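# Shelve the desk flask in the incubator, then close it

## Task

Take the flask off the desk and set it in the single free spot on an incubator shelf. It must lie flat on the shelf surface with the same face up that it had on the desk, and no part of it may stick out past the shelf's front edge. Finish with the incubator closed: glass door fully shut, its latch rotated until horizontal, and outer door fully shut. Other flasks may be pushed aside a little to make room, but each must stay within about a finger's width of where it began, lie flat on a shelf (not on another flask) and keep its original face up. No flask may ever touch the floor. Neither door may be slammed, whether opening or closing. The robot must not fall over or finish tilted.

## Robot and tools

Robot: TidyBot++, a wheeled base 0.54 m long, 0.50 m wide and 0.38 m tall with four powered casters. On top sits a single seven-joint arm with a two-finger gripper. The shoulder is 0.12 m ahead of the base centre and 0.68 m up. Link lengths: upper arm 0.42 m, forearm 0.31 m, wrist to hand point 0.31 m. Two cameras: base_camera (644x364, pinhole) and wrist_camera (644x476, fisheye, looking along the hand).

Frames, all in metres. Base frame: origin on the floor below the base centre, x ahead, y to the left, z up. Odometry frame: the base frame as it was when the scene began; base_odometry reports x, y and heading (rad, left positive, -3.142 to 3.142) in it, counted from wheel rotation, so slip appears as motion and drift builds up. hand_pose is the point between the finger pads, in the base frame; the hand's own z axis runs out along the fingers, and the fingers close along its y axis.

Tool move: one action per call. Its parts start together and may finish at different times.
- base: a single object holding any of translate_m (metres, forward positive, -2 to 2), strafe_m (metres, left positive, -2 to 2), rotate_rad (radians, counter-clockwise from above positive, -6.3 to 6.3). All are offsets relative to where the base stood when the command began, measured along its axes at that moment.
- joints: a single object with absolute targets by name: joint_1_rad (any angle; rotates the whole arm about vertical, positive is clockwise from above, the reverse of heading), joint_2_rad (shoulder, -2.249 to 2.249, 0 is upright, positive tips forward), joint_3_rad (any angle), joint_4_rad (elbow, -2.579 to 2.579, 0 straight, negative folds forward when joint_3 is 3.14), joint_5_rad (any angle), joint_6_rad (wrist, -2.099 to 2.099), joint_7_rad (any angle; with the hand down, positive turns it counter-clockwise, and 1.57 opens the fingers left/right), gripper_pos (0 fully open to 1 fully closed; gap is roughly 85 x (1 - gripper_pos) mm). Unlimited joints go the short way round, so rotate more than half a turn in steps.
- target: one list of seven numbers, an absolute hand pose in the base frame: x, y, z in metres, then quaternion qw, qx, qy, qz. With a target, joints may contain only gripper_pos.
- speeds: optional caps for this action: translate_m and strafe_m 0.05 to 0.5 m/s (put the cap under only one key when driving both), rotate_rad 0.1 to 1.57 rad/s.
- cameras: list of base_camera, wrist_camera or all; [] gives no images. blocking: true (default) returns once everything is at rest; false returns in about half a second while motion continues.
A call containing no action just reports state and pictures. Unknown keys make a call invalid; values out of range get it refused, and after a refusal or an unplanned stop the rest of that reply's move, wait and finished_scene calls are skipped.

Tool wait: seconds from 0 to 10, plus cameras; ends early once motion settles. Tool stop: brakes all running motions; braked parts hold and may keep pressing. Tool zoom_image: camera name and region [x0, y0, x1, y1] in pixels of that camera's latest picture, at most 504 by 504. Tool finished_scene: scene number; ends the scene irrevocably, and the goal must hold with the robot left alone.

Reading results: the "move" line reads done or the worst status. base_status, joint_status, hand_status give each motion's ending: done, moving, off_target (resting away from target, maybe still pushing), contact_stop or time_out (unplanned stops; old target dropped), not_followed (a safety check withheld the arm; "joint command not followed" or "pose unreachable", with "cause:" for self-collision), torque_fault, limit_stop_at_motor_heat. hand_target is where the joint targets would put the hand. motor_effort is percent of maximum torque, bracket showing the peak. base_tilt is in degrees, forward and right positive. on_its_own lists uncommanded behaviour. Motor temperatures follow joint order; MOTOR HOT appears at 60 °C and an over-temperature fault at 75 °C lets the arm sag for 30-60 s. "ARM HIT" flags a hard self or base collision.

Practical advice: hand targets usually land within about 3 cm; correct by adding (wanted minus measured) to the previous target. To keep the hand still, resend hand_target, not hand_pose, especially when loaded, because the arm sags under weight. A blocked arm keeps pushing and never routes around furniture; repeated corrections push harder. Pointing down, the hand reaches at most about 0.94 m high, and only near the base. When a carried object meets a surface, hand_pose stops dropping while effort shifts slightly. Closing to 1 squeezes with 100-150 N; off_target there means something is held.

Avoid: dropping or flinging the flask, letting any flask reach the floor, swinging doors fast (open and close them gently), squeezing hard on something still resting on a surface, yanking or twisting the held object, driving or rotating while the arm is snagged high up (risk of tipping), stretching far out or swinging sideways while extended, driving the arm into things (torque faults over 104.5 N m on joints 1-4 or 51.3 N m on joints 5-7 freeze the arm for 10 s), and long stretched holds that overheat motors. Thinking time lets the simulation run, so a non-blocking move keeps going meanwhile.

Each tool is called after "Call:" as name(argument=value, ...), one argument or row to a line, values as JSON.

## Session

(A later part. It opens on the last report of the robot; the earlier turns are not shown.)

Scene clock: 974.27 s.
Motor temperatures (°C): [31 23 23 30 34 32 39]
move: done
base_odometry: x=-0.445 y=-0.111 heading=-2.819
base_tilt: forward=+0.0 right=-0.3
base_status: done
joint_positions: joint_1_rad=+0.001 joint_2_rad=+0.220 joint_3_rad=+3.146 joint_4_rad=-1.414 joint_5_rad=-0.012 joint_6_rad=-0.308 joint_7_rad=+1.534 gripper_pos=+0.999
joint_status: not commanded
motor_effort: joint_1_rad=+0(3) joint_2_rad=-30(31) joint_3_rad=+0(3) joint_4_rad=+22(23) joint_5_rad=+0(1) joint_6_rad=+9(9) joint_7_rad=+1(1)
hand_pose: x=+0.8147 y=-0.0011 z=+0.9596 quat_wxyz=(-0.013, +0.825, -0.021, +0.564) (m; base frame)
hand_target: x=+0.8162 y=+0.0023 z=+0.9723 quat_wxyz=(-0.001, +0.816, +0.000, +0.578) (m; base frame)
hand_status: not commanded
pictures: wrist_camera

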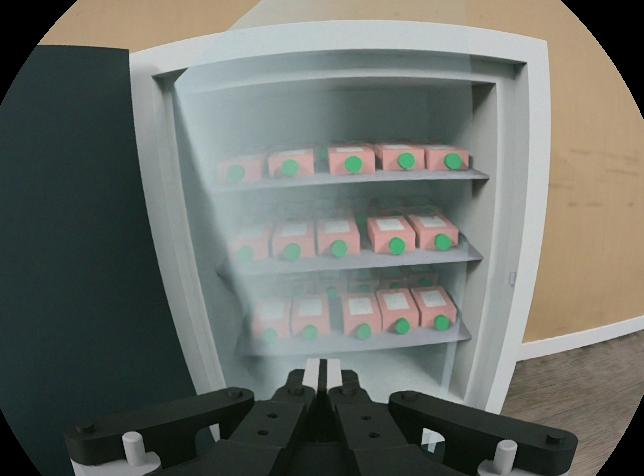

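Call:
move(
  base={"translate_m": 0.05, "strafe_m": -0.11},
  speeds={"translate_m": 0.07},
  cameras=["wrist_camera"],
)

Call:
move(
  base={"translate_m": 0.08, "strafe_m": -0.08},
  speeds={"translate_m": 0.07},
  cameras=["wrist_camera"],
)

Scene clock: 986.43 s.
Motor temperatures (°C): [31 23 23 30 34 32 39]
move: done
base_odometry: x=-0.527 y=-0.022 heading=-2.820
base_tilt: forward=+0.1 right=-0.3
base_status: done
joint_positions: joint_1_rad=+0.000 joint_2_rad=+0.220 joint_3_rad=+3.145 joint_4_rad=-1.414 joint_5_rad=-0.012 joint_6_rad=-0.308 joint_7_rad=+1.534 gripper_pos=+0.999
joint_status: not commanded
motor_effort: joint_1_rad=+0(3) joint_2_rad=-30(32) joint_3_rad=+0(4) joint_4_rad=+22(23) joint_5_rad=+1(1) joint_6_rad=+9(9) joint_7_rad=+1(1)
hand_pose: x=+0.8147 y=+0.0004 z=+0.9597 quat_wxyz=(-0.014, +0.825, -0.020, +0.564) (m; base frame)
hand_target: x=+0.8162 y=+0.0023 z=+0.9723 quat_wxyz=(-0.001, +0.816, +0.000, +0.578) (m; base frame)
hand_status: not commanded
pictures: wrist_camera

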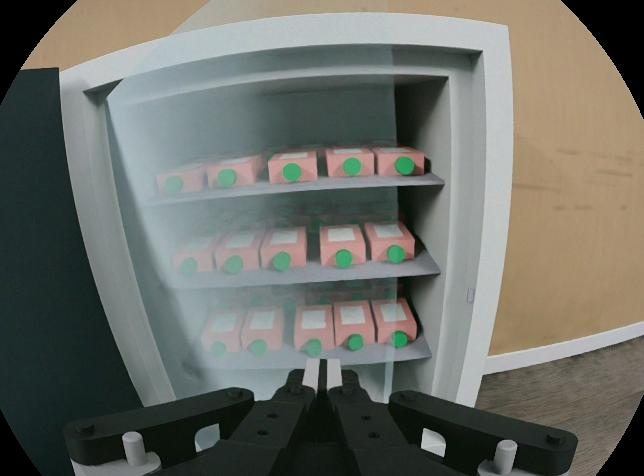

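Scene clock: 988.57 s.
Motor temperatures (°C): [31 23 23 30 34 32 39]
move: done
base_odometry: x=-0.628 y=+0.029 heading=-2.820
base_tilt: forward=+0.1 right=-0.3
base_status: done
joint_positions: joint_1_rad=+0.000 joint_2_rad=+0.220 joint_3_rad=+3.145 joint_4_rad=-1.414 joint_5_rad=-0.012 joint_6_rad=-0.308 joint_7_rad=+1.534 gripper_pos=+0.999
joint_status: not commanded
motor_effort: joint_1_rad=-1(3) joint_2_rad=-30(32) joint_3_rad=-1(3) joint_4_rad=+22(23) joint_5_rad=+0(1) joint_6_rad=+9(10) joint_7_rad=+0(1)
hand_pose: x=+0.8147 y=+0.0005 z=+0.9594 quat_wxyz=(-0.014, +0.825, -0.020, +0.564) (m; base frame)
hand_target: x=+0.8162 y=+0.0023 z=+0.9723 quat_wxyz=(-0.001, +0.816, +0.000, +0.578) (m; base frame)
hand_status: not commanded
pictures: wrist_camera

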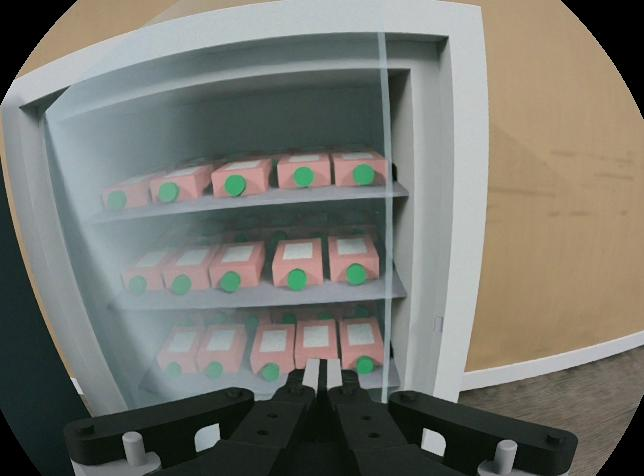

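Call:
move(
  base={"translate_m": 0.1, "strafe_m": -0.03},
  speeds={"translate_m": 0.07},
  cameras=["wrist_camera"],
)

Call:
move(
  base={"translate_m": 0.06},
  speeds={"translate_m": 0.06},
  cameras=["wrist_camera"],
)

Scene clock: 998.80 s.
Motor temperatures (°C): [31 23 23 30 34 32 39]
move: done
base_odometry: x=-0.733 y=+0.026 heading=-2.820
base_tilt: forward=+0.0 right=-0.3
base_status: done
joint_positions: joint_1_rad=+0.000 joint_2_rad=+0.221 joint_3_rad=+3.145 joint_4_rad=-1.414 joint_5_rad=-0.012 joint_6_rad=-0.308 joint_7_rad=+1.534 gripper_pos=+0.999
joint_status: not commanded
motor_effort: joint_1_rad=-1(2) joint_2_rad=-30(33) joint_3_rad=-1(2) joint_4_rad=+22(23) joint_5_rad=+0(1) joint_6_rad=+8(10) joint_7_rad=+0(1)
hand_pose: x=+0.8149 y=+0.0005 z=+0.9589 quat_wxyz=(-0.014, +0.826, -0.020, +0.564) (m; base frame)
hand_target: x=+0.8162 y=+0.0023 z=+0.9723 quat_wxyz=(-0.001, +0.816, +0.000, +0.578) (m; base frame)
hand_status: not commanded
pictures: wrist_camera

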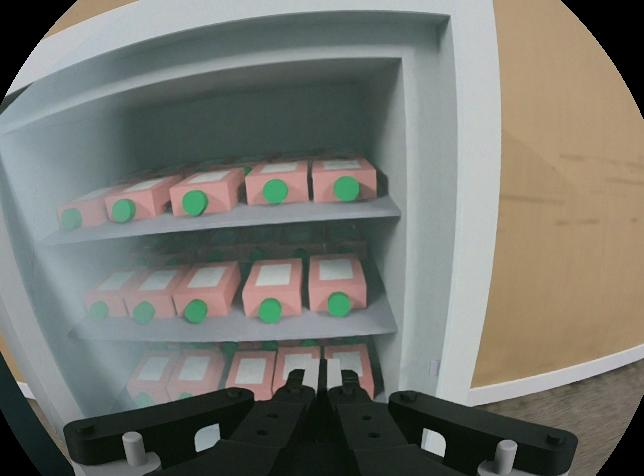

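Scene clock: 1000.30 s.
Motor temperatures (°C): [31 23 23 30 34 32 39]
move: done
base_odometry: x=-0.790 y=+0.007 heading=-2.820
base_tilt: forward=+0.1 right=-0.4
base_status: done
joint_positions: joint_1_rad=+0.000 joint_2_rad=+0.221 joint_3_rad=+3.145 joint_4_rad=-1.414 joint_5_rad=-0.012 joint_6_rad=-0.308 joint_7_rad=+1.534 gripper_pos=+0.999
joint_status: not commanded
motor_effort: joint_1_rad=-1(2) joint_2_rad=-30(33) joint_3_rad=+0(3) joint_4_rad=+22(23) joint_5_rad=+0(1) joint_6_rad=+9(11) joint_7_rad=+1(1)
hand_pose: x=+0.8150 y=+0.0005 z=+0.9586 quat_wxyz=(-0.014, +0.826, -0.020, +0.564) (m; base frame)
hand_target: x=+0.8162 y=+0.0023 z=+0.9723 quat_wxyz=(-0.001, +0.816, +0.000, +0.578) (m; base frame)
hand_status: not commanded
pictures: wrist_camera

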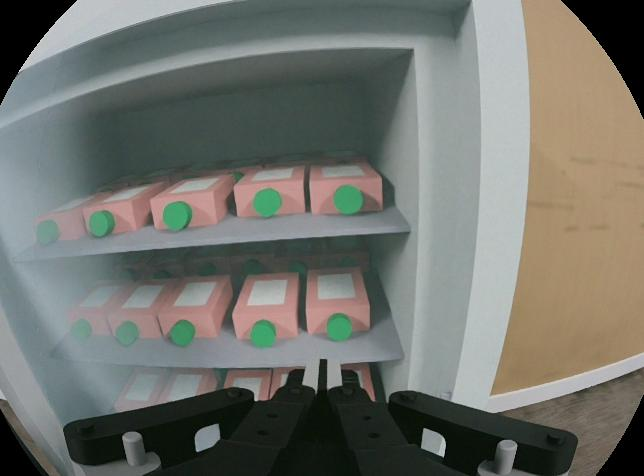

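Call:
move(
  base={"translate_m": 0.1},
  speeds={"translate_m": 0.06},
  cameras=["wrist_camera"],
)

Call:
move(
  base={"translate_m": 0.04},
  speeds={"translate_m": 0.05},
  cameras=["wrist_camera"],
)

Scene clock: 1010.63 s.
Motor temperatures (°C): [31 23 23 30 34 32 39]
move: done
base_odometry: x=-0.885 y=-0.025 heading=-2.820
base_tilt: forward=+0.1 right=-0.3
base_status: done
joint_positions: joint_1_rad=+0.000 joint_2_rad=+0.221 joint_3_rad=+3.145 joint_4_rad=-1.414 joint_5_rad=-0.012 joint_6_rad=-0.308 joint_7_rad=+1.534 gripper_pos=+0.999
joint_status: not commanded
motor_effort: joint_1_rad=+0(1) joint_2_rad=-30(33) joint_3_rad=-1(2) joint_4_rad=+22(25) joint_5_rad=+0(1) joint_6_rad=+8(11) joint_7_rad=+1(1)
hand_pose: x=+0.8149 y=+0.0005 z=+0.9585 quat_wxyz=(-0.014, +0.826, -0.020, +0.564) (m; base frame)
hand_target: x=+0.8162 y=+0.0023 z=+0.9723 quat_wxyz=(-0.001, +0.816, +0.000, +0.578) (m; base frame)
hand_status: not commanded
pictures: wrist_camera

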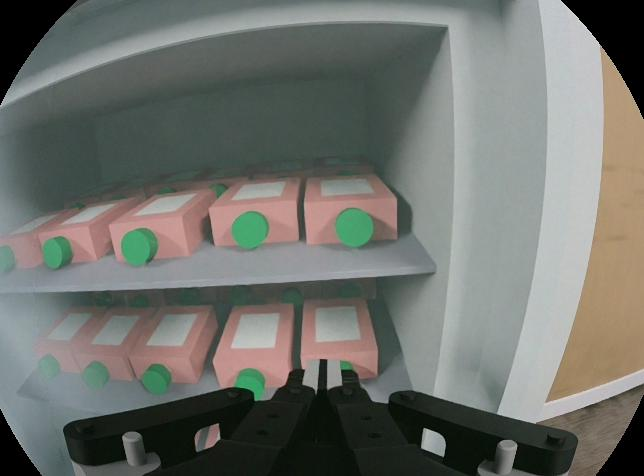

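Scene clock: 1011.90 s.
Motor temperatures (°C): [31 23 23 30 34 32 39]
move: done
base_odometry: x=-0.923 y=-0.037 heading=-2.821
base_tilt: forward=+0.1 right=-0.3
base_status: done
joint_positions: joint_1_rad=+0.000 joint_2_rad=+0.222 joint_3_rad=+3.145 joint_4_rad=-1.415 joint_5_rad=-0.012 joint_6_rad=-0.308 joint_7_rad=+1.534 gripper_pos=+0.999
joint_status: not commanded
motor_effort: joint_1_rad=+0(2) joint_2_rad=-30(33) joint_3_rad=-1(2) joint_4_rad=+22(23) joint_5_rad=+0(1) joint_6_rad=+8(10) joint_7_rad=+1(1)
hand_pose: x=+0.8150 y=+0.0005 z=+0.9582 quat_wxyz=(-0.014, +0.826, -0.020, +0.563) (m; base frame)
hand_target: x=+0.8162 y=+0.0023 z=+0.9723 quat_wxyz=(-0.001, +0.816, +0.000, +0.578) (m; base frame)
hand_status: not commanded
pictures: wrist_camera

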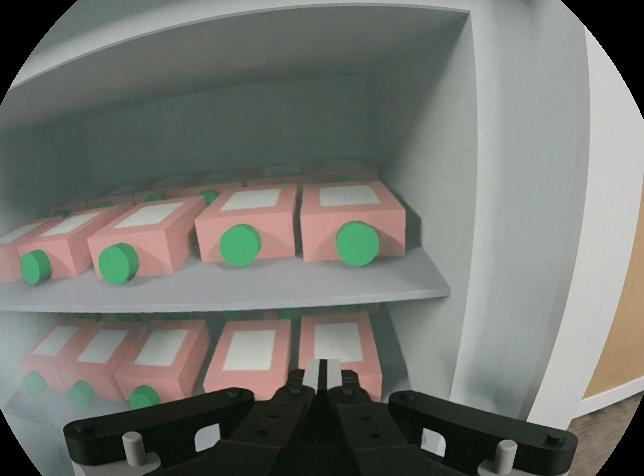

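Call:
move(
  base={"translate_m": 0.025},
  speeds={"translate_m": 0.05},
  cameras=[],
)

Call:
move(
  base={"translate_m": 0.02},
  speeds={"translate_m": 0.05},
  cameras=["wrist_camera"],
)

Scene clock: 1017.80 s.
Motor temperatures (°C): [31 23 23 30 34 32 39]
move: done
base_odometry: x=-0.947 y=-0.045 heading=-2.821
base_tilt: forward=+0.0 right=-0.3
base_status: done
joint_positions: joint_1_rad=+0.000 joint_2_rad=+0.222 joint_3_rad=+3.145 joint_4_rad=-1.415 joint_5_rad=-0.012 joint_6_rad=-0.308 joint_7_rad=+1.534 gripper_pos=+0.999
joint_status: not commanded
motor_effort: joint_1_rad=+0(2) joint_2_rad=-30(33) joint_3_rad=-1(2) joint_4_rad=+22(23) joint_5_rad=+0(0) joint_6_rad=+9(10) joint_7_rad=+0(1)
hand_pose: x=+0.8150 y=+0.0005 z=+0.9580 quat_wxyz=(-0.014, +0.826, -0.020, +0.563) (m; base frame)
hand_target: x=+0.8162 y=+0.0023 z=+0.9723 quat_wxyz=(-0.001, +0.816, +0.000, +0.578) (m; base frame)
hand_status: not commanded
pictures: none
No camera images: "cameras" was empty.

Scene clock: 1018.67 s.
Motor temperatures (°C): [31 23 23 30 34 32 39]
move: done
base_odometry: x=-0.966 y=-0.051 heading=-2.821
base_tilt: forward=+0.1 right=-0.3
base_status: done
joint_positions: joint_1_rad=+0.000 joint_2_rad=+0.221 joint_3_rad=+3.145 joint_4_rad=-1.415 joint_5_rad=-0.012 joint_6_rad=-0.308 joint_7_rad=+1.534 gripper_pos=+0.999
joint_status: not commanded
motor_effort: joint_1_rad=+0(2) joint_2_rad=-30(33) joint_3_rad=-1(2) joint_4_rad=+22(23) joint_5_rad=+0(0) joint_6_rad=+8(9) joint_7_rad=+0(1)
hand_pose: x=+0.8149 y=+0.0005 z=+0.9582 quat_wxyz=(-0.014, +0.826, -0.020, +0.563) (m; base frame)
hand_target: x=+0.8162 y=+0.0023 z=+0.9723 quat_wxyz=(-0.001, +0.816, +0.000, +0.578) (m; base frame)
hand_status: not commanded
pictures: wrist_camera

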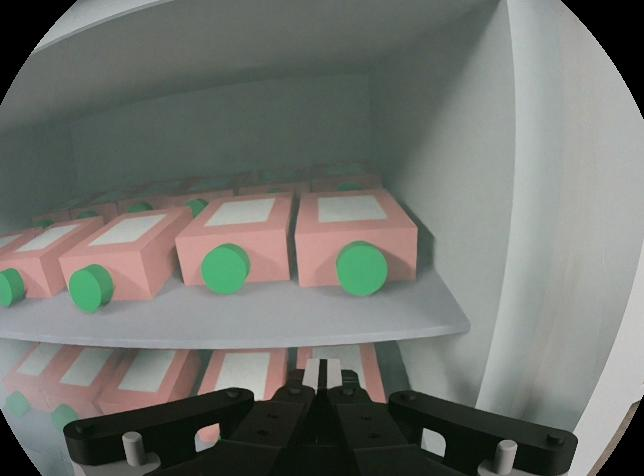

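Call:
move(
  base={"translate_m": 0.02},
  speeds={"translate_m": 0.05},
  cameras=[],
)

Call:
move(
  base={"translate_m": 0.02},
  speeds={"translate_m": 0.05},
  cameras=["wrist_camera"],
)

Scene clock: 1024.53 s.
Motor temperatures (°C): [31 23 23 30 34 32 39]
move: done
base_odometry: x=-0.985 y=-0.058 heading=-2.821
base_tilt: forward=+0.0 right=-0.3
base_status: done
joint_positions: joint_1_rad=+0.000 joint_2_rad=+0.199 joint_3_rad=+3.145 joint_4_rad=-1.436 joint_5_rad=-0.012 joint_6_rad=-0.316 joint_7_rad=+1.534 gripper_pos=+0.999
joint_status: not commanded
motor_effort: joint_1_rad=+0(1) joint_2_rad=-25(31) joint_3_rad=-1(2) joint_4_rad=+25(28) joint_5_rad=+0(0) joint_6_rad=+13(16) joint_7_rad=+0(1)
hand_pose: x=+0.8051 y=+0.0006 z=+0.9588 quat_wxyz=(-0.014, +0.828, -0.020, +0.561) (m; base frame)
hand_target: x=+0.8162 y=+0.0023 z=+0.9723 quat_wxyz=(-0.001, +0.816, +0.000, +0.578) (m; base frame)
hand_status: not commanded
pictures: none
No camera images: "cameras" was empty.

Scene clock: 1025.47 s.
Motor temperatures (°C): [31 23 23 30 34 32 39]
move: done
base_odometry: x=-1.004 y=-0.064 heading=-2.822
base_tilt: forward=+0.0 right=-0.3
base_status: done
joint_positions: joint_1_rad=+0.000 joint_2_rad=+0.159 joint_3_rad=+3.145 joint_4_rad=-1.467 joint_5_rad=-0.012 joint_6_rad=-0.344 joint_7_rad=+1.534 gripper_pos=+0.999
joint_status: not commanded
motor_effort: joint_1_rad=-1(2) joint_2_rad=-16(26) joint_3_rad=-1(1) joint_4_rad=+32(34) joint_5_rad=+0(1) joint_6_rad=+21(23) joint_7_rad=+0(1)
hand_pose: x=+0.7863 y=+0.0010 z=+0.9589 quat_wxyz=(-0.014, +0.833, -0.020, +0.553) (m; base frame)
hand_target: x=+0.8162 y=+0.0023 z=+0.9723 quat_wxyz=(-0.001, +0.816, +0.000, +0.578) (m; base frame)
hand_status: not commanded
pictures: wrist_camera

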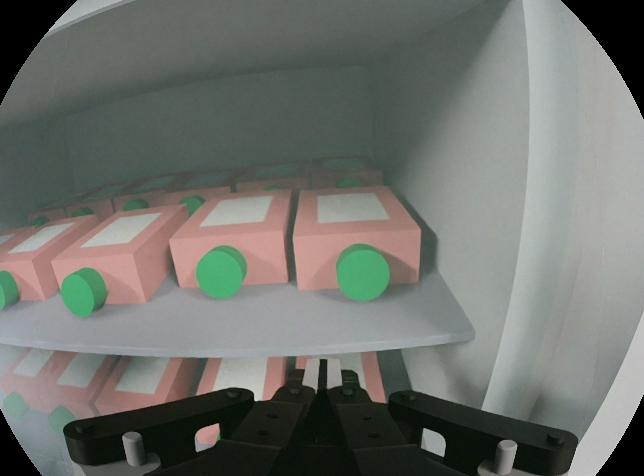

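Call:
move(
  base={"translate_m": -0.35},
  speeds={"translate_m": 0.2},
  cameras=[],
)

Call:
move(
  joints={"joint_2_rad": 0.22, "joint_4_rad": -2.07, "joint_6_rad": 0.5, "joint_7_rad": 1.57, "joint_5_rad": 0.02, "gripper_pos": 0.6},
  cameras=["wrist_camera"],
)

Scene clock: 1034.93 s.
Motor temperatures (°C): [31 23 23 30 34 32 39]
move: done
base_odometry: x=-0.672 y=+0.047 heading=-2.822
base_tilt: forward=+0.0 right=-0.4
base_status: done
joint_positions: joint_1_rad=+0.000 joint_2_rad=+0.222 joint_3_rad=+3.145 joint_4_rad=-1.421 joint_5_rad=-0.012 joint_6_rad=-0.294 joint_7_rad=+1.534 gripper_pos=+0.999
joint_status: not commanded
motor_effort: joint_1_rad=+0(2) joint_2_rad=-30(33) joint_3_rad=+0(2) joint_4_rad=+22(30) joint_5_rad=+0(1) joint_6_rad=+8(19) joint_7_rad=+1(1)
hand_pose: x=+0.8159 y=+0.0008 z=+0.9580 quat_wxyz=(-0.014, +0.824, -0.020, +0.566) (m; base frame)
hand_target: x=+0.8162 y=+0.0023 z=+0.9723 quat_wxyz=(-0.001, +0.816, +0.000, +0.578) (m; base frame)
hand_status: not commanded
pictures: none
No camera images: "cameras" was empty.

Scene clock: 1037.17 s.
Motor temperatures (°C): [31 23 23 30 34 32 39]
move: done
base_odometry: x=-0.672 y=+0.047 heading=-2.822
base_tilt: forward=+0.0 right=-0.3
base_status: not commanded
joint_positions: joint_1_rad=+0.000 joint_2_rad=+0.222 joint_3_rad=+3.145 joint_4_rad=-2.058 joint_5_rad=-0.012 joint_6_rad=+0.454 joint_7_rad=+1.534 gripper_pos=+0.600
joint_status: all done
motor_effort: joint_1_rad=-1(1) joint_2_rad=-26(31) joint_3_rad=-1(2) joint_4_rad=+18(22) joint_5_rad=+0(1) joint_6_rad=+9(10) joint_7_rad=+1(1)
hand_pose: x=+0.7515 y=-0.0020 z=+0.8089 quat_wxyz=(-0.011, +0.791, -0.021, +0.611) (m; base frame)
hand_target: x=+0.7511 y=+0.0053 z=+0.8176 quat_wxyz=(+0.001, +0.780, +0.010, +0.625) (m; base frame)
hand_status: not commanded
pictures: wrist_camera

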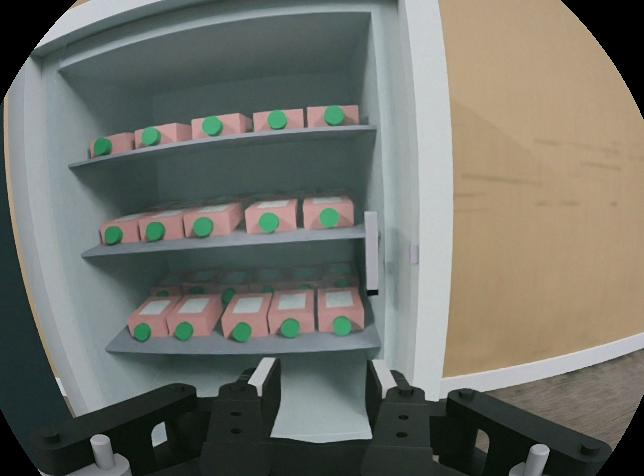

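Call:
move(
  joints={"joint_2_rad": 0.478, "joint_4_rad": -2.245, "joint_6_rad": 1.195, "joint_7_rad": 1.57, "joint_5_rad": 0.02, "gripper_pos": 0.6},
  base={"strafe_m": -0.07},
  speeds={"strafe_m": 0.15},
  cameras=["wrist_camera"],
)

Scene clock: 1049.37 s.
Motor temperatures (°C): [31 23 23 30 34 32 39]
move: done
base_odometry: x=-0.694 y=+0.113 heading=-2.822
base_tilt: forward=+0.0 right=-0.3
base_status: done
joint_positions: joint_1_rad=+0.001 joint_2_rad=+0.479 joint_3_rad=+3.144 joint_4_rad=-2.234 joint_5_rad=-0.012 joint_6_rad=+1.149 joint_7_rad=+1.534 gripper_pos=+0.600
joint_status: all done
motor_effort: joint_1_rad=-1(3) joint_2_rad=-30(32) joint_3_rad=-1(3) joint_4_rad=+13(18) joint_5_rad=+0(1) joint_6_rad=+9(10) joint_7_rad=+0(2)
hand_pose: x=+0.7549 y=-0.0042 z=+0.7715 quat_wxyz=(-0.009, +0.704, -0.019, +0.709) (m; base frame)
hand_target: x=+0.7513 y=+0.0080 z=+0.7815 quat_wxyz=(-0.005, +0.692, +0.009, +0.722) (m; base frame)
hand_status: not commanded
pictures: wrist_camera

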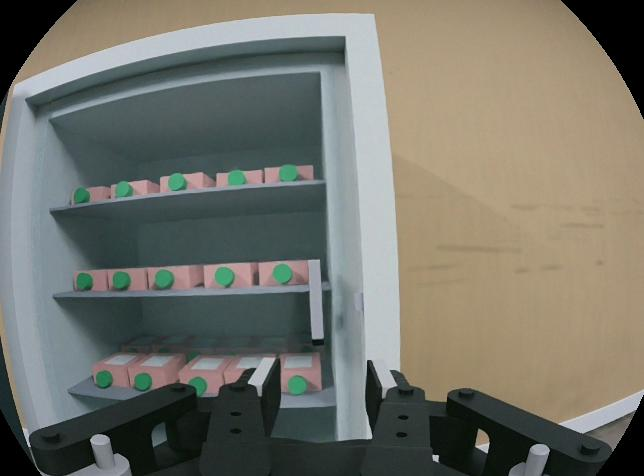

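Call:
move(
  base={"translate_m": 0.26, "strafe_m": 0.004},
  speeds={"translate_m": 0.12},
  cameras=["wrist_camera"],
)

Scene clock: 1058.73 s.
Motor temperatures (°C): [31 23 23 30 34 32 39]
move: done
base_odometry: x=-0.939 y=+0.028 heading=-2.822
base_tilt: forward=+0.0 right=-0.4
base_status: done
joint_positions: joint_1_rad=+0.001 joint_2_rad=+0.480 joint_3_rad=+3.144 joint_4_rad=-2.237 joint_5_rad=-0.012 joint_6_rad=+1.153 joint_7_rad=+1.534 gripper_pos=+0.600
joint_status: not commanded
motor_effort: joint_1_rad=+0(1) joint_2_rad=-30(32) joint_3_rad=-2(2) joint_4_rad=+12(14) joint_5_rad=+1(1) joint_6_rad=+9(9) joint_7_rad=+0(1)
hand_pose: x=+0.7541 y=-0.0042 z=+0.7710 quat_wxyz=(-0.009, +0.704, -0.019, +0.710) (m; base frame)
hand_target: x=+0.7513 y=+0.0080 z=+0.7815 quat_wxyz=(-0.005, +0.692, +0.009, +0.722) (m; base frame)
hand_status: not commanded
pictures: wrist_camera

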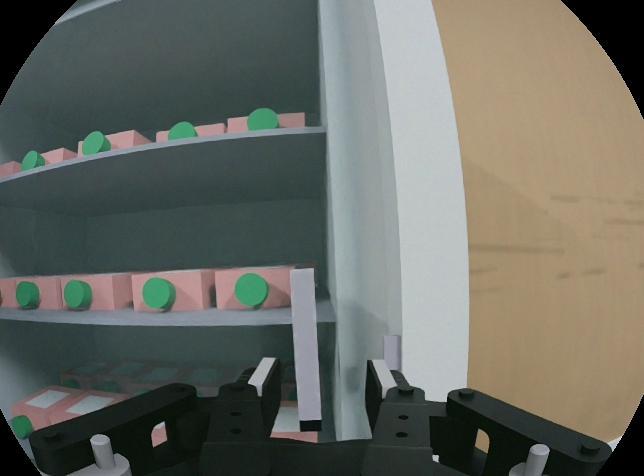

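Call:
move(
  base={"translate_m": 0.07, "strafe_m": 0.01},
  speeds={"translate_m": 0.06},
  cameras=["wrist_camera"],
)

Scene clock: 1071.40 s.
Motor temperatures (°C): [31 23 23 30 34 32 39]
move: done
base_odometry: x=-1.003 y=-0.004 heading=-2.822
base_tilt: forward=+0.1 right=-0.3
base_status: done
joint_positions: joint_1_rad=+0.001 joint_2_rad=+0.480 joint_3_rad=+3.144 joint_4_rad=-2.238 joint_5_rad=-0.012 joint_6_rad=+1.154 joint_7_rad=+1.534 gripper_pos=+0.600
joint_status: not commanded
motor_effort: joint_1_rad=+0(1) joint_2_rad=-29(31) joint_3_rad=-2(2) joint_4_rad=+13(13) joint_5_rad=+0(1) joint_6_rad=+9(9) joint_7_rad=+1(1)
hand_pose: x=+0.7539 y=-0.0042 z=+0.7705 quat_wxyz=(-0.009, +0.704, -0.019, +0.709) (m; base frame)
hand_target: x=+0.7513 y=+0.0080 z=+0.7815 quat_wxyz=(-0.005, +0.692, +0.009, +0.722) (m; base frame)
hand_status: not commanded
pictures: wrist_camera

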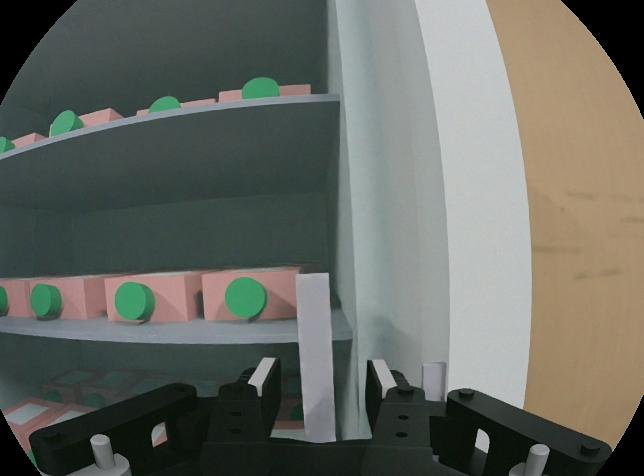

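Call:
move(
  base={"translate_m": 0.05, "strafe_m": 0.003},
  speeds={"translate_m": 0.05},
  cameras=["wrist_camera"],
)

Scene clock: 1082.60 s.
Motor temperatures (°C): [31 23 23 30 34 32 39]
move: done
base_odometry: x=-1.049 y=-0.022 heading=-2.822
base_tilt: forward=+0.1 right=-0.3
base_status: done
joint_positions: joint_1_rad=+0.001 joint_2_rad=+0.481 joint_3_rad=+3.144 joint_4_rad=-2.238 joint_5_rad=-0.012 joint_6_rad=+1.154 joint_7_rad=+1.534 gripper_pos=+0.600
joint_status: not commanded
motor_effort: joint_1_rad=+1(2) joint_2_rad=-30(32) joint_3_rad=-1(2) joint_4_rad=+13(13) joint_5_rad=+0(1) joint_6_rad=+9(9) joint_7_rad=+0(1)
hand_pose: x=+0.7539 y=-0.0042 z=+0.7702 quat_wxyz=(-0.009, +0.705, -0.019, +0.709) (m; base frame)
hand_target: x=+0.7513 y=+0.0080 z=+0.7815 quat_wxyz=(-0.005, +0.692, +0.009, +0.722) (m; base frame)
hand_status: not commanded
pictures: wrist_camera

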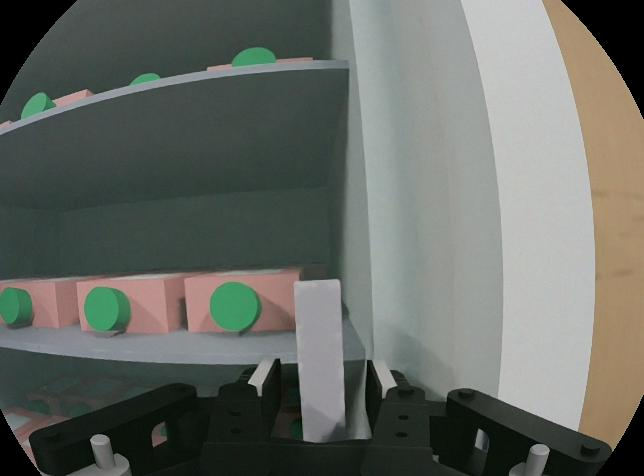

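Call:
move(
  base={"translate_m": 0.006},
  speeds={"translate_m": 0.05},
  cameras=[],
)

Call:
move(
  joints={"gripper_pos": 0.82},
  cameras=[],
)

Call:
move(
  joints={"joint_7_rad": 1.92},
  cameras=["wrist_camera"],
)

Scene clock: 1091.97 s.
Motor temperatures (°C): [31 23 23 30 34 32 39]
move: done
base_odometry: x=-1.055 y=-0.024 heading=-2.822
base_tilt: forward=+0.1 right=-0.2
base_status: done
joint_positions: joint_1_rad=+0.001 joint_2_rad=+0.480 joint_3_rad=+3.144 joint_4_rad=-2.243 joint_5_rad=-0.012 joint_6_rad=+1.160 joint_7_rad=+1.534 gripper_pos=+0.600
joint_status: not commanded
motor_effort: joint_1_rad=-1(2) joint_2_rad=-29(30) joint_3_rad=-1(2) joint_4_rad=+12(16) joint_5_rad=+0(1) joint_6_rad=+9(9) joint_7_rad=+0(1)
hand_pose: x=+0.7523 y=-0.0042 z=+0.7704 quat_wxyz=(-0.009, +0.704, -0.019, +0.710) (m; base frame)
hand_target: x=+0.7513 y=+0.0080 z=+0.7815 quat_wxyz=(-0.005, +0.692, +0.009, +0.722) (m; base frame)
hand_status: not commanded
pictures: none
No camera images: "cameras" was empty.

Scene clock: 1092.60 s.
Motor temperatures (°C): [31 23 23 30 34 32 39]
move: done
base_odometry: x=-1.055 y=-0.024 heading=-2.822
base_tilt: forward=+0.0 right=-0.3
base_status: not commanded
joint_positions: joint_1_rad=+0.001 joint_2_rad=+0.480 joint_3_rad=+3.145 joint_4_rad=-2.244 joint_5_rad=-0.012 joint_6_rad=+1.160 joint_7_rad=+1.534 gripper_pos=+0.817
joint_status: all done
motor_effort: joint_1_rad=+2(5) joint_2_rad=-28(29) joint_3_rad=+0(6) joint_4_rad=+13(15) joint_5_rad=-1(3) joint_6_rad=+9(9) joint_7_rad=+0(1)
hand_pose: x=+0.7519 y=-0.0046 z=+0.7698 quat_wxyz=(-0.009, +0.704, -0.020, +0.709) (m; base frame)
hand_target: x=+0.7513 y=+0.0080 z=+0.7815 quat_wxyz=(-0.005, +0.692, +0.009, +0.722) (m; base frame)
hand_status: not commanded
pictures: none
No camera images: "cameras" was empty.

Scene clock: 1093.67 s.
Motor temperatures (°C): [31 23 23 30 34 32 39]
move: done
base_odometry: x=-1.055 y=-0.024 heading=-2.822
base_tilt: forward=+0.0 right=-0.3
base_status: not commanded
joint_positions: joint_1_rad=-0.004 joint_2_rad=+0.480 joint_3_rad=+3.144 joint_4_rad=-2.245 joint_5_rad=-0.012 joint_6_rad=+1.160 joint_7_rad=+1.856 gripper_pos=+0.820
joint_status: all done
motor_effort: joint_1_rad=+2(4) joint_2_rad=-30(31) joint_3_rad=+0(3) joint_4_rad=+13(14) joint_5_rad=-1(3) joint_6_rad=+10(11) joint_7_rad=+1(1)
hand_pose: x=+0.7519 y=-0.0009 z=+0.7695 quat_wxyz=(+0.103, +0.698, +0.095, +0.702) (m; base frame)
hand_target: x=+0.7513 y=+0.0080 z=+0.7815 quat_wxyz=(+0.121, +0.680, +0.130, +0.712) (m; base frame)
hand_status: not commanded
pictures: wrist_camera

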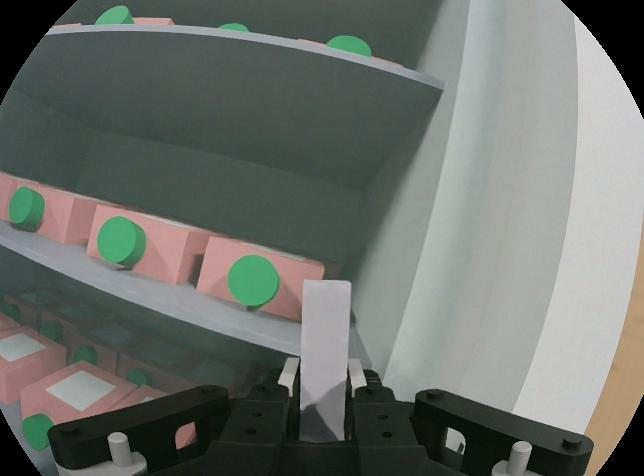

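Call:
move(
  joints={"joint_7_rad": 2.27},
  cameras=[],
)

Call:
move(
  joints={"joint_7_rad": 2.62},
  cameras=[],
)

Call:
move(
  joints={"joint_7_rad": 2.97},
  cameras=["wrist_camera"],
)

Call:
move(
  joints={"joint_7_rad": 3.14},
  cameras=["wrist_camera"],
)

Scene clock: 1101.37 s.
Motor temperatures (°C): [31 23 23 30 34 32 39]
move: done
base_odometry: x=-1.055 y=-0.024 heading=-2.822
base_tilt: forward=+0.1 right=-0.3
base_status: not commanded
joint_positions: joint_1_rad=-0.009 joint_2_rad=+0.483 joint_3_rad=+3.142 joint_4_rad=-2.245 joint_5_rad=-0.012 joint_6_rad=+1.160 joint_7_rad=+2.200 gripper_pos=+0.820
joint_status: all done
motor_effort: joint_1_rad=+3(5) joint_2_rad=-31(33) joint_3_rad=+2(3) joint_4_rad=+14(15) joint_5_rad=-2(3) joint_6_rad=+11(11) joint_7_rad=+1(1)
hand_pose: x=+0.7520 y=+0.0037 z=+0.7676 quat_wxyz=(+0.218, +0.672, +0.216, +0.674) (m; base frame)
hand_target: x=+0.7513 y=+0.0080 z=+0.7815 quat_wxyz=(+0.243, +0.647, +0.246, +0.680) (m; base frame)
hand_status: not commanded
pictures: none
No camera images: "cameras" was empty.

Scene clock: 1102.43 s.
Motor temperatures (°C): [31 23 23 30 34 32 39]
move: done
base_odometry: x=-1.055 y=-0.024 heading=-2.822
base_tilt: forward=+0.1 right=-0.3
base_status: not commanded
joint_positions: joint_1_rad=-0.013 joint_2_rad=+0.488 joint_3_rad=+3.139 joint_4_rad=-2.246 joint_5_rad=-0.012 joint_6_rad=+1.160 joint_7_rad=+2.549 gripper_pos=+0.820
joint_status: all done
motor_effort: joint_1_rad=+4(5) joint_2_rad=-33(33) joint_3_rad=+2(4) joint_4_rad=+14(15) joint_5_rad=-3(3) joint_6_rad=+11(12) joint_7_rad=+1(1)
hand_pose: x=+0.7521 y=+0.0075 z=+0.7641 quat_wxyz=(+0.329, +0.625, +0.332, +0.625) (m; base frame)
hand_target: x=+0.7513 y=+0.0080 z=+0.7815 quat_wxyz=(+0.358, +0.594, +0.355, +0.627) (m; base frame)
hand_status: not commanded
pictures: none
No camera images: "cameras" was empty.

Scene clock: 1103.50 s.
Motor temperatures (°C): [31 23 23 30 34 32 39]
move: done
base_odometry: x=-1.055 y=-0.024 heading=-2.822
base_tilt: forward=+0.1 right=-0.3
base_status: not commanded
joint_positions: joint_1_rad=-0.015 joint_2_rad=+0.494 joint_3_rad=+3.137 joint_4_rad=-2.248 joint_5_rad=-0.012 joint_6_rad=+1.160 joint_7_rad=+2.898 gripper_pos=+0.820
joint_status: all done
motor_effort: joint_1_rad=+5(5) joint_2_rad=-34(34) joint_3_rad=+4(4) joint_4_rad=+15(16) joint_5_rad=-3(4) joint_6_rad=+12(13) joint_7_rad=+1(2)
hand_pose: x=+0.7519 y=+0.0099 z=+0.7595 quat_wxyz=(+0.429, +0.560, +0.438, +0.557) (m; base frame)
hand_target: x=+0.7513 y=+0.0080 z=+0.7815 quat_wxyz=(+0.461, +0.523, +0.453, +0.555) (m; base frame)
hand_status: not commanded
pictures: wrist_camera

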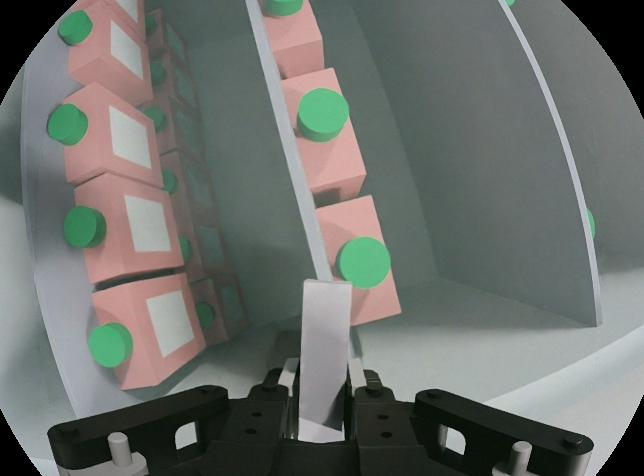

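Scene clock: 1104.40 s.
Motor temperatures (°C): [31 23 23 30 34 32 39]
move: done
base_odometry: x=-1.055 y=-0.024 heading=-2.822
base_tilt: forward=+0.0 right=-0.4
base_status: not commanded
joint_positions: joint_1_rad=-0.016 joint_2_rad=+0.497 joint_3_rad=+3.137 joint_4_rad=-2.249 joint_5_rad=-0.012 joint_6_rad=+1.160 joint_7_rad=+3.084 gripper_pos=+0.820
joint_status: all done
motor_effort: joint_1_rad=+4(5) joint_2_rad=-34(35) joint_3_rad=+3(4) joint_4_rad=+15(16) joint_5_rad=-3(4) joint_6_rad=+12(13) joint_7_rad=+1(2)
hand_pose: x=+0.7518 y=+0.0104 z=+0.7566 quat_wxyz=(+0.478, +0.518, +0.490, +0.514) (m; base frame)
hand_target: x=+0.7513 y=+0.0080 z=+0.7815 quat_wxyz=(+0.507, +0.483, +0.495, +0.514) (m; base frame)
hand_status: not commanded
pictures: wrist_camera

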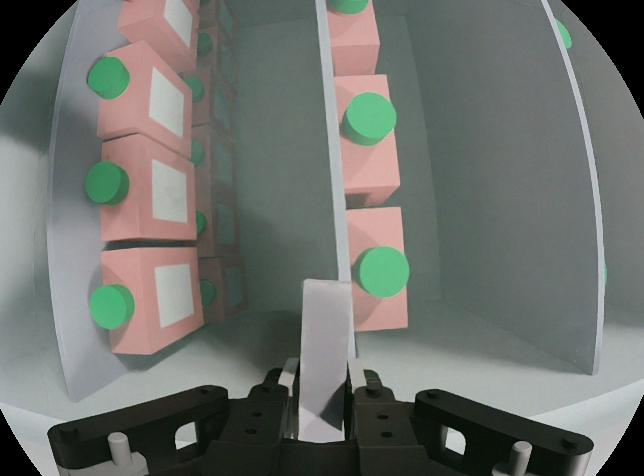

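Call:
move(
  joints={"joint_7_rad": 3.26},
  cameras=["wrist_camera"],
)

Scene clock: 1113.57 s.
Motor temperatures (°C): [31 23 23 30 34 32 39]
move: done
base_odometry: x=-1.055 y=-0.024 heading=-2.822
base_tilt: forward=+0.1 right=-0.3
base_status: not commanded
joint_positions: joint_1_rad=-0.016 joint_2_rad=+0.499 joint_3_rad=+3.137 joint_4_rad=-2.251 joint_5_rad=-0.012 joint_6_rad=+1.160 joint_7_rad=+3.207 gripper_pos=+0.820
joint_status: all done
motor_effort: joint_1_rad=+5(5) joint_2_rad=-33(35) joint_3_rad=+3(4) joint_4_rad=+15(16) joint_5_rad=-3(4) joint_6_rad=+12(13) joint_7_rad=+1(1)
hand_pose: x=+0.7514 y=+0.0106 z=+0.7548 quat_wxyz=(+0.507, +0.487, +0.522, +0.483) (m; base frame)
hand_target: x=+0.7513 y=+0.0080 z=+0.7815 quat_wxyz=(+0.537, +0.452, +0.524, +0.483) (m; base frame)
hand_status: not commanded
pictures: wrist_camera

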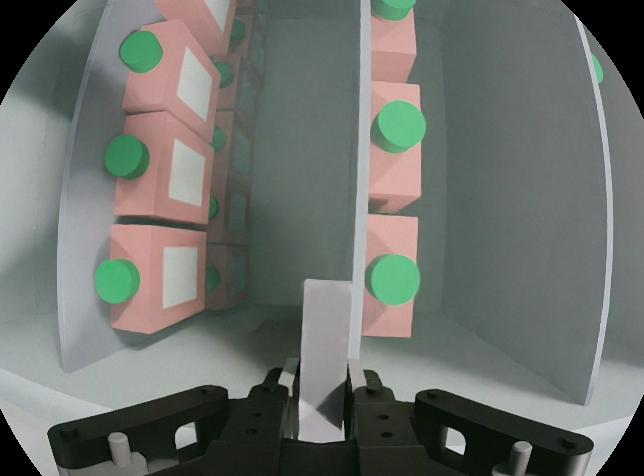

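Call:
move(
  joints={"joint_1_rad": -0.016, "joint_2_rad": 0.496, "joint_4_rad": -2.255},
  cameras=[],
)

Call:
move(
  joints={"gripper_pos": 0.68},
  cameras=["wrist_camera"],
)

Scene clock: 1121.87 s.
Motor temperatures (°C): [31 23 23 30 34 32 39]
move: done
base_odometry: x=-1.055 y=-0.024 heading=-2.822
base_tilt: forward=+0.1 right=-0.4
base_status: not commanded
joint_positions: joint_1_rad=-0.016 joint_2_rad=+0.500 joint_3_rad=+3.137 joint_4_rad=-2.251 joint_5_rad=-0.012 joint_6_rad=+1.162 joint_7_rad=+3.207 gripper_pos=+0.820
joint_status: all done
motor_effort: joint_1_rad=+1(5) joint_2_rad=-32(34) joint_3_rad=+0(4) joint_4_rad=+14(15) joint_5_rad=+0(3) joint_6_rad=+10(12) joint_7_rad=+1(1)
hand_pose: x=+0.7514 y=+0.0109 z=+0.7546 quat_wxyz=(+0.507, +0.487, +0.522, +0.483) (m; base frame)
hand_target: x=+0.7499 y=+0.0181 z=+0.7658 quat_wxyz=(+0.526, +0.455, +0.535, +0.481) (m; base frame)
hand_status: not commanded
pictures: none
No camera images: "cameras" was empty.

Scene clock: 1122.43 s.
Motor temperatures (°C): [31 23 23 30 34 32 39]
move: done
base_odometry: x=-1.055 y=-0.024 heading=-2.822
base_tilt: forward=+0.0 right=-0.3
base_status: not commanded
joint_positions: joint_1_rad=-0.016 joint_2_rad=+0.500 joint_3_rad=+3.137 joint_4_rad=-2.252 joint_5_rad=-0.012 joint_6_rad=+1.162 joint_7_rad=+3.207 gripper_pos=+0.680
joint_status: all done
motor_effort: joint_1_rad=+0(1) joint_2_rad=-30(32) joint_3_rad=-1(2) joint_4_rad=+13(14) joint_5_rad=+0(1) joint_6_rad=+9(11) joint_7_rad=+1(1)
hand_pose: x=+0.7513 y=+0.0109 z=+0.7546 quat_wxyz=(+0.507, +0.487, +0.522, +0.483) (m; base frame)
hand_target: x=+0.7499 y=+0.0181 z=+0.7658 quat_wxyz=(+0.526, +0.455, +0.535, +0.481) (m; base frame)
hand_status: not commanded
pictures: wrist_camera

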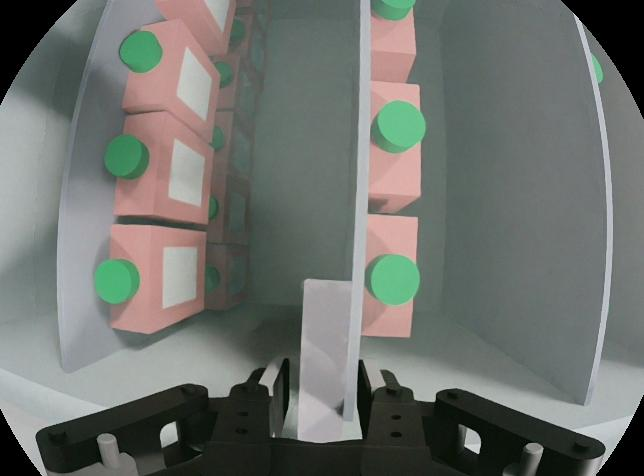

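Bar centred. Back out.

Call:
move(
  base={"translate_m": -0.25},
  speeds={"translate_m": 0.08},
  cameras=["wrist_camera"],
)

Call:
move(
  joints={"joint_1_rad": 0, "joint_7_rad": 1.57, "gripper_pos": 1.0, "joint_2_rad": 0.478, "joint_4_rad": -2.245},
  cameras=["wrist_camera"],
)

Scene clock: 1131.80 s.
Motor temperatures (°C): [31 23 23 30 34 32 39]
move: done
base_odometry: x=-0.818 y=+0.054 heading=-2.822
base_tilt: forward=+0.1 right=-0.3
base_status: done
joint_positions: joint_1_rad=-0.016 joint_2_rad=+0.500 joint_3_rad=+3.137 joint_4_rad=-2.252 joint_5_rad=-0.012 joint_6_rad=+1.162 joint_7_rad=+3.207 gripper_pos=+0.680
joint_status: not commanded
motor_effort: joint_1_rad=-1(1) joint_2_rad=-29(31) joint_3_rad=-1(3) joint_4_rad=+12(13) joint_5_rad=+0(1) joint_6_rad=+9(9) joint_7_rad=+0(1)
hand_pose: x=+0.7513 y=+0.0109 z=+0.7544 quat_wxyz=(+0.507, +0.487, +0.522, +0.483) (m; base frame)
hand_target: x=+0.7499 y=+0.0181 z=+0.7658 quat_wxyz=(+0.526, +0.455, +0.535, +0.481) (m; base frame)
hand_status: not commanded
pictures: wrist_camera

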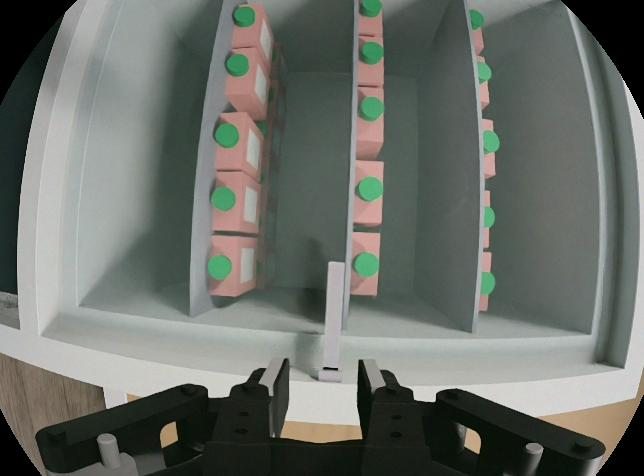

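Scene clock: 1134.00 s.
Motor temperatures (°C): [31 23 23 30 34 32 39]
move: done
base_odometry: x=-0.818 y=+0.054 heading=-2.822
base_tilt: forward=+0.0 right=-0.4
base_status: not commanded
joint_positions: joint_1_rad=-0.014 joint_2_rad=+0.500 joint_3_rad=+3.137 joint_4_rad=-2.252 joint_5_rad=-0.012 joint_6_rad=+1.162 joint_7_rad=+1.643 gripper_pos=+0.999
joint_status: all done
motor_effort: joint_1_rad=+0(2) joint_2_rad=-30(31) joint_3_rad=-1(2) joint_4_rad=+12(13) joint_5_rad=+0(1) joint_6_rad=+9(9) joint_7_rad=+1(1)
hand_pose: x=+0.7513 y=+0.0094 z=+0.7545 quat_wxyz=(+0.020, +0.713, +0.026, +0.700) (m; base frame)
hand_target: x=+0.7513 y=+0.0080 z=+0.7815 quat_wxyz=(-0.005, +0.692, +0.009, +0.722) (m; base frame)
hand_status: not commanded
pictures: wrist_camera

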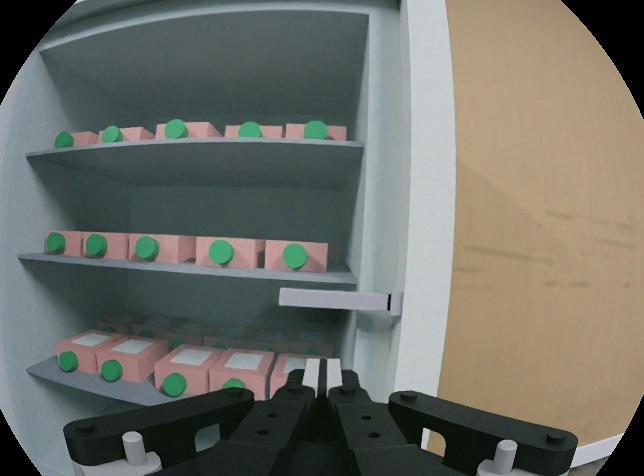

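Call:
move(
  base={"translate_m": -0.15, "strafe_m": 0.0},
  joints={"joint_7_rad": 1.52},
  speeds={"translate_m": 0.15},
  cameras=["wrist_camera"],
)

Call:
zoom_image(
  camera="wrist_camera",
  region=[200, 200, 440, 400],
)

Scene clock: 1146.80 s.
Motor temperatures (°C): [31 23 23 30 34 32 39]
move: done
base_odometry: x=-0.675 y=+0.101 heading=-2.822
base_tilt: forward=+0.1 right=-0.4
base_status: done
joint_positions: joint_1_rad=-0.013 joint_2_rad=+0.494 joint_3_rad=+3.137 joint_4_rad=-2.252 joint_5_rad=-0.012 joint_6_rad=+1.162 joint_7_rad=+1.584 gripper_pos=+0.999
joint_status: all done
motor_effort: joint_1_rad=-1(2) joint_2_rad=-30(31) joint_3_rad=-2(2) joint_4_rad=+12(13) joint_5_rad=+0(1) joint_6_rad=+9(9) joint_7_rad=+0(1)
hand_pose: x=+0.7510 y=+0.0089 z=+0.7580 quat_wxyz=(+0.000, +0.712, +0.005, +0.702) (m; base frame)
hand_target: x=+0.7513 y=+0.0080 z=+0.7815 quat_wxyz=(-0.023, +0.692, -0.008, +0.722) (m; base frame)
hand_status: not commanded
pictures: wrist_camera

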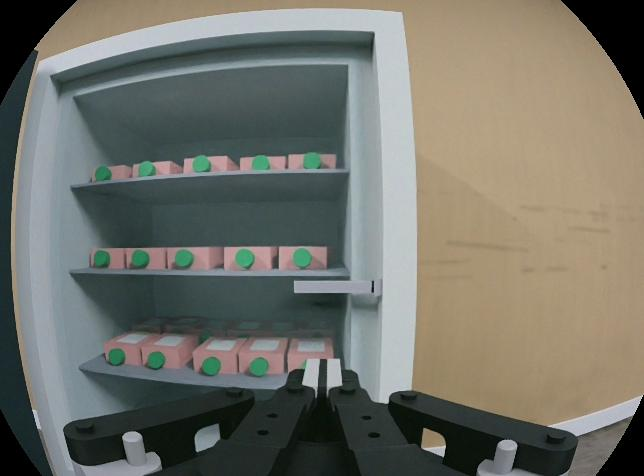

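Scaled by 2.100.

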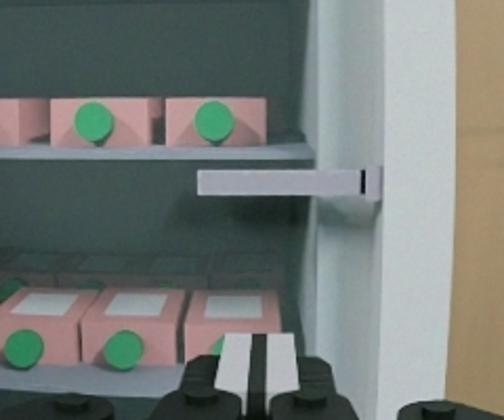

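Call:
move(
  base={"translate_m": -0.55},
  joints={"joint_1_rad": 0.0, "gripper_pos": 1.0},
  speeds={"translate_m": 0.3},
  cameras=["wrist_camera"],
)

Call:
move(
  base={"rotate_rad": 0.7},
)

Scene clock: 1165.73 s.
Motor temperatures (°C): [31 23 23 29 34 32 39]
move: done
base_odometry: x=-0.153 y=+0.274 heading=-2.822
base_tilt: forward=+0.1 right=-0.3
base_status: done
joint_positions: joint_1_rad=-0.013 joint_2_rad=+0.492 joint_3_rad=+3.137 joint_4_rad=-2.251 joint_5_rad=-0.012 joint_6_rad=+1.162 joint_7_rad=+1.584 gripper_pos=+0.999
joint_status: all done
motor_effort: joint_1_rad=+0(1) joint_2_rad=-29(31) joint_3_rad=-1(2) joint_4_rad=+12(13) joint_5_rad=+1(1) joint_6_rad=+9(9) joint_7_rad=+0(1)
hand_pose: x=+0.7508 y=+0.0087 z=+0.7596 quat_wxyz=(+0.000, +0.711, +0.004, +0.703) (m; base frame)
hand_target: x=+0.7513 y=+0.0080 z=+0.7815 quat_wxyz=(-0.023, +0.692, -0.008, +0.722) (m; base frame)
hand_status: not commanded
pictures: wrist_camera

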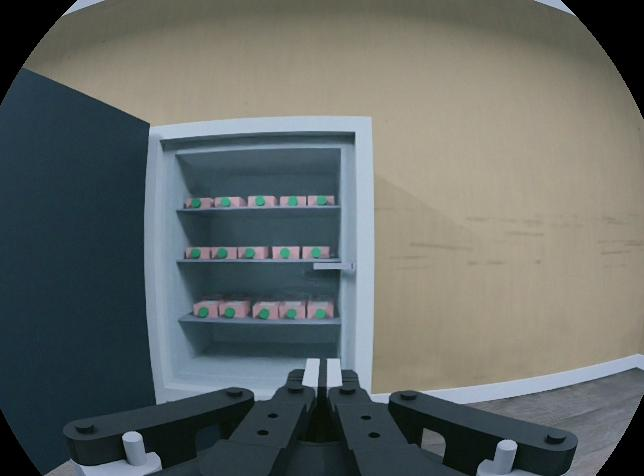

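Scene clock: 1167.57 s.
Motor temperatures (°C): [31 23 23 29 34 32 39]
move: done
base_odometry: x=-0.153 y=+0.274 heading=-2.122
base_tilt: forward=+0.0 right=-0.3
base_status: done
joint_positions: joint_1_rad=-0.007 joint_2_rad=+0.492 joint_3_rad=+3.136 joint_4_rad=-2.251 joint_5_rad=-0.012 joint_6_rad=+1.162 joint_7_rad=+1.584 gripper_pos=+0.999
joint_status: not commanded
motor_effort: joint_1_rad=+0(4) joint_2_rad=-29(31) joint_3_rad=-1(4) joint_4_rad=+12(13) joint_5_rad=+0(2) joint_6_rad=+9(9) joint_7_rad=+1(1)
hand_pose: x=+0.7509 y=+0.0050 z=+0.7596 quat_wxyz=(+0.002, +0.711, +0.002, +0.703) (m; base frame)
hand_target: x=+0.7513 y=+0.0080 z=+0.7815 quat_wxyz=(-0.023, +0.692, -0.008, +0.722) (m; base frame)
hand_status: not commanded
pictures: base_camera, wrist_camera

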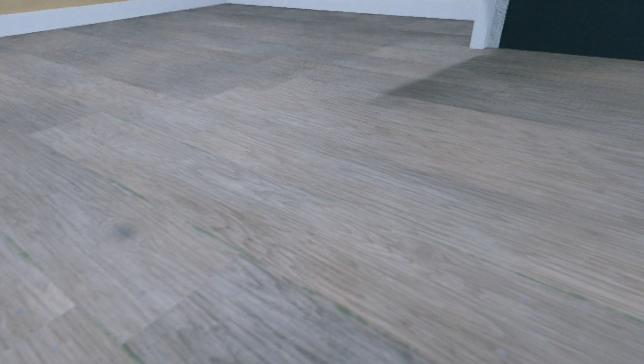

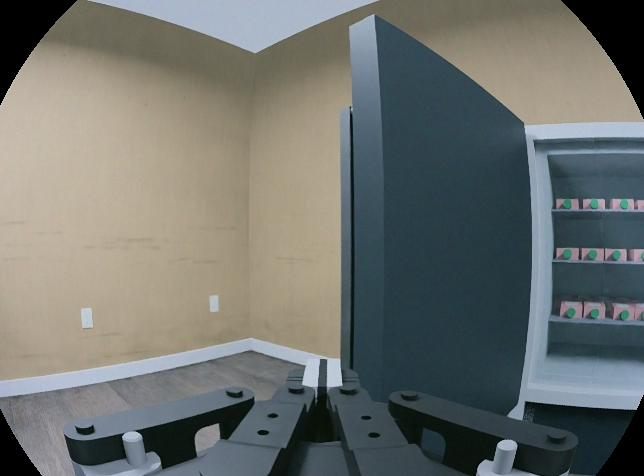

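Call:
move(
  base={"rotate_rad": -0.7},
  cameras=[],
)

Call:
move(
  base={"strafe_m": 0.93},
  speeds={"strafe_m": 0.25},
  cameras=["wrist_camera"],
)

Scene clock: 1185.70 s.
Motor temperatures (°C): [31 23 23 29 34 32 39]
move: done
base_odometry: x=-0.153 y=+0.274 heading=-2.821
base_tilt: forward=+0.1 right=-0.4
base_status: done
joint_positions: joint_1_rad=+0.005 joint_2_rad=+0.492 joint_3_rad=+3.137 joint_4_rad=-2.251 joint_5_rad=-0.012 joint_6_rad=+1.162 joint_7_rad=+1.584 gripper_pos=+0.999
joint_status: not commanded
motor_effort: joint_1_rad=-1(3) joint_2_rad=-30(31) joint_3_rad=-2(4) joint_4_rad=+12(12) joint_5_rad=+1(2) joint_6_rad=+9(9) joint_7_rad=+1(1)
hand_pose: x=+0.7509 y=-0.0028 z=+0.7596 quat_wxyz=(+0.006, +0.711, -0.002, +0.703) (m; base frame)
hand_target: x=+0.7513 y=+0.0080 z=+0.7815 quat_wxyz=(-0.023, +0.692, -0.008, +0.722) (m; base frame)
hand_status: not commanded
pictures: none
No camera images: "cameras" was empty.

Scene clock: 1190.27 s.
Motor temperatures (°C): [31 23 23 29 34 32 39]
move: done
base_odometry: x=+0.140 y=-0.609 heading=-2.822
base_tilt: forward=+0.1 right=-0.3
base_status: done
joint_positions: joint_1_rad=-0.001 joint_2_rad=+0.492 joint_3_rad=+3.137 joint_4_rad=-2.251 joint_5_rad=-0.012 joint_6_rad=+1.162 joint_7_rad=+1.584 gripper_pos=+0.999
joint_status: not commanded
motor_effort: joint_1_rad=-1(3) joint_2_rad=-29(30) joint_3_rad=-1(3) joint_4_rad=+12(13) joint_5_rad=+0(1) joint_6_rad=+9(9) joint_7_rad=+0(1)
hand_pose: x=+0.7509 y=+0.0006 z=+0.7596 quat_wxyz=(+0.004, +0.711, +0.000, +0.703) (m; base frame)
hand_target: x=+0.7513 y=+0.0080 z=+0.7815 quat_wxyz=(-0.023, +0.692, -0.008, +0.722) (m; base frame)
hand_status: not commanded
pictures: wrist_camera

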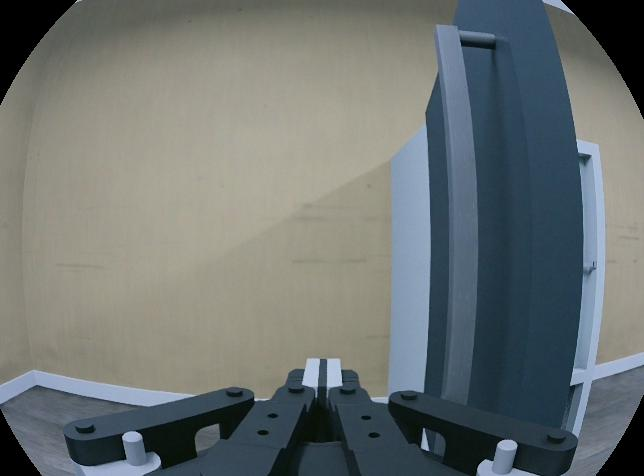

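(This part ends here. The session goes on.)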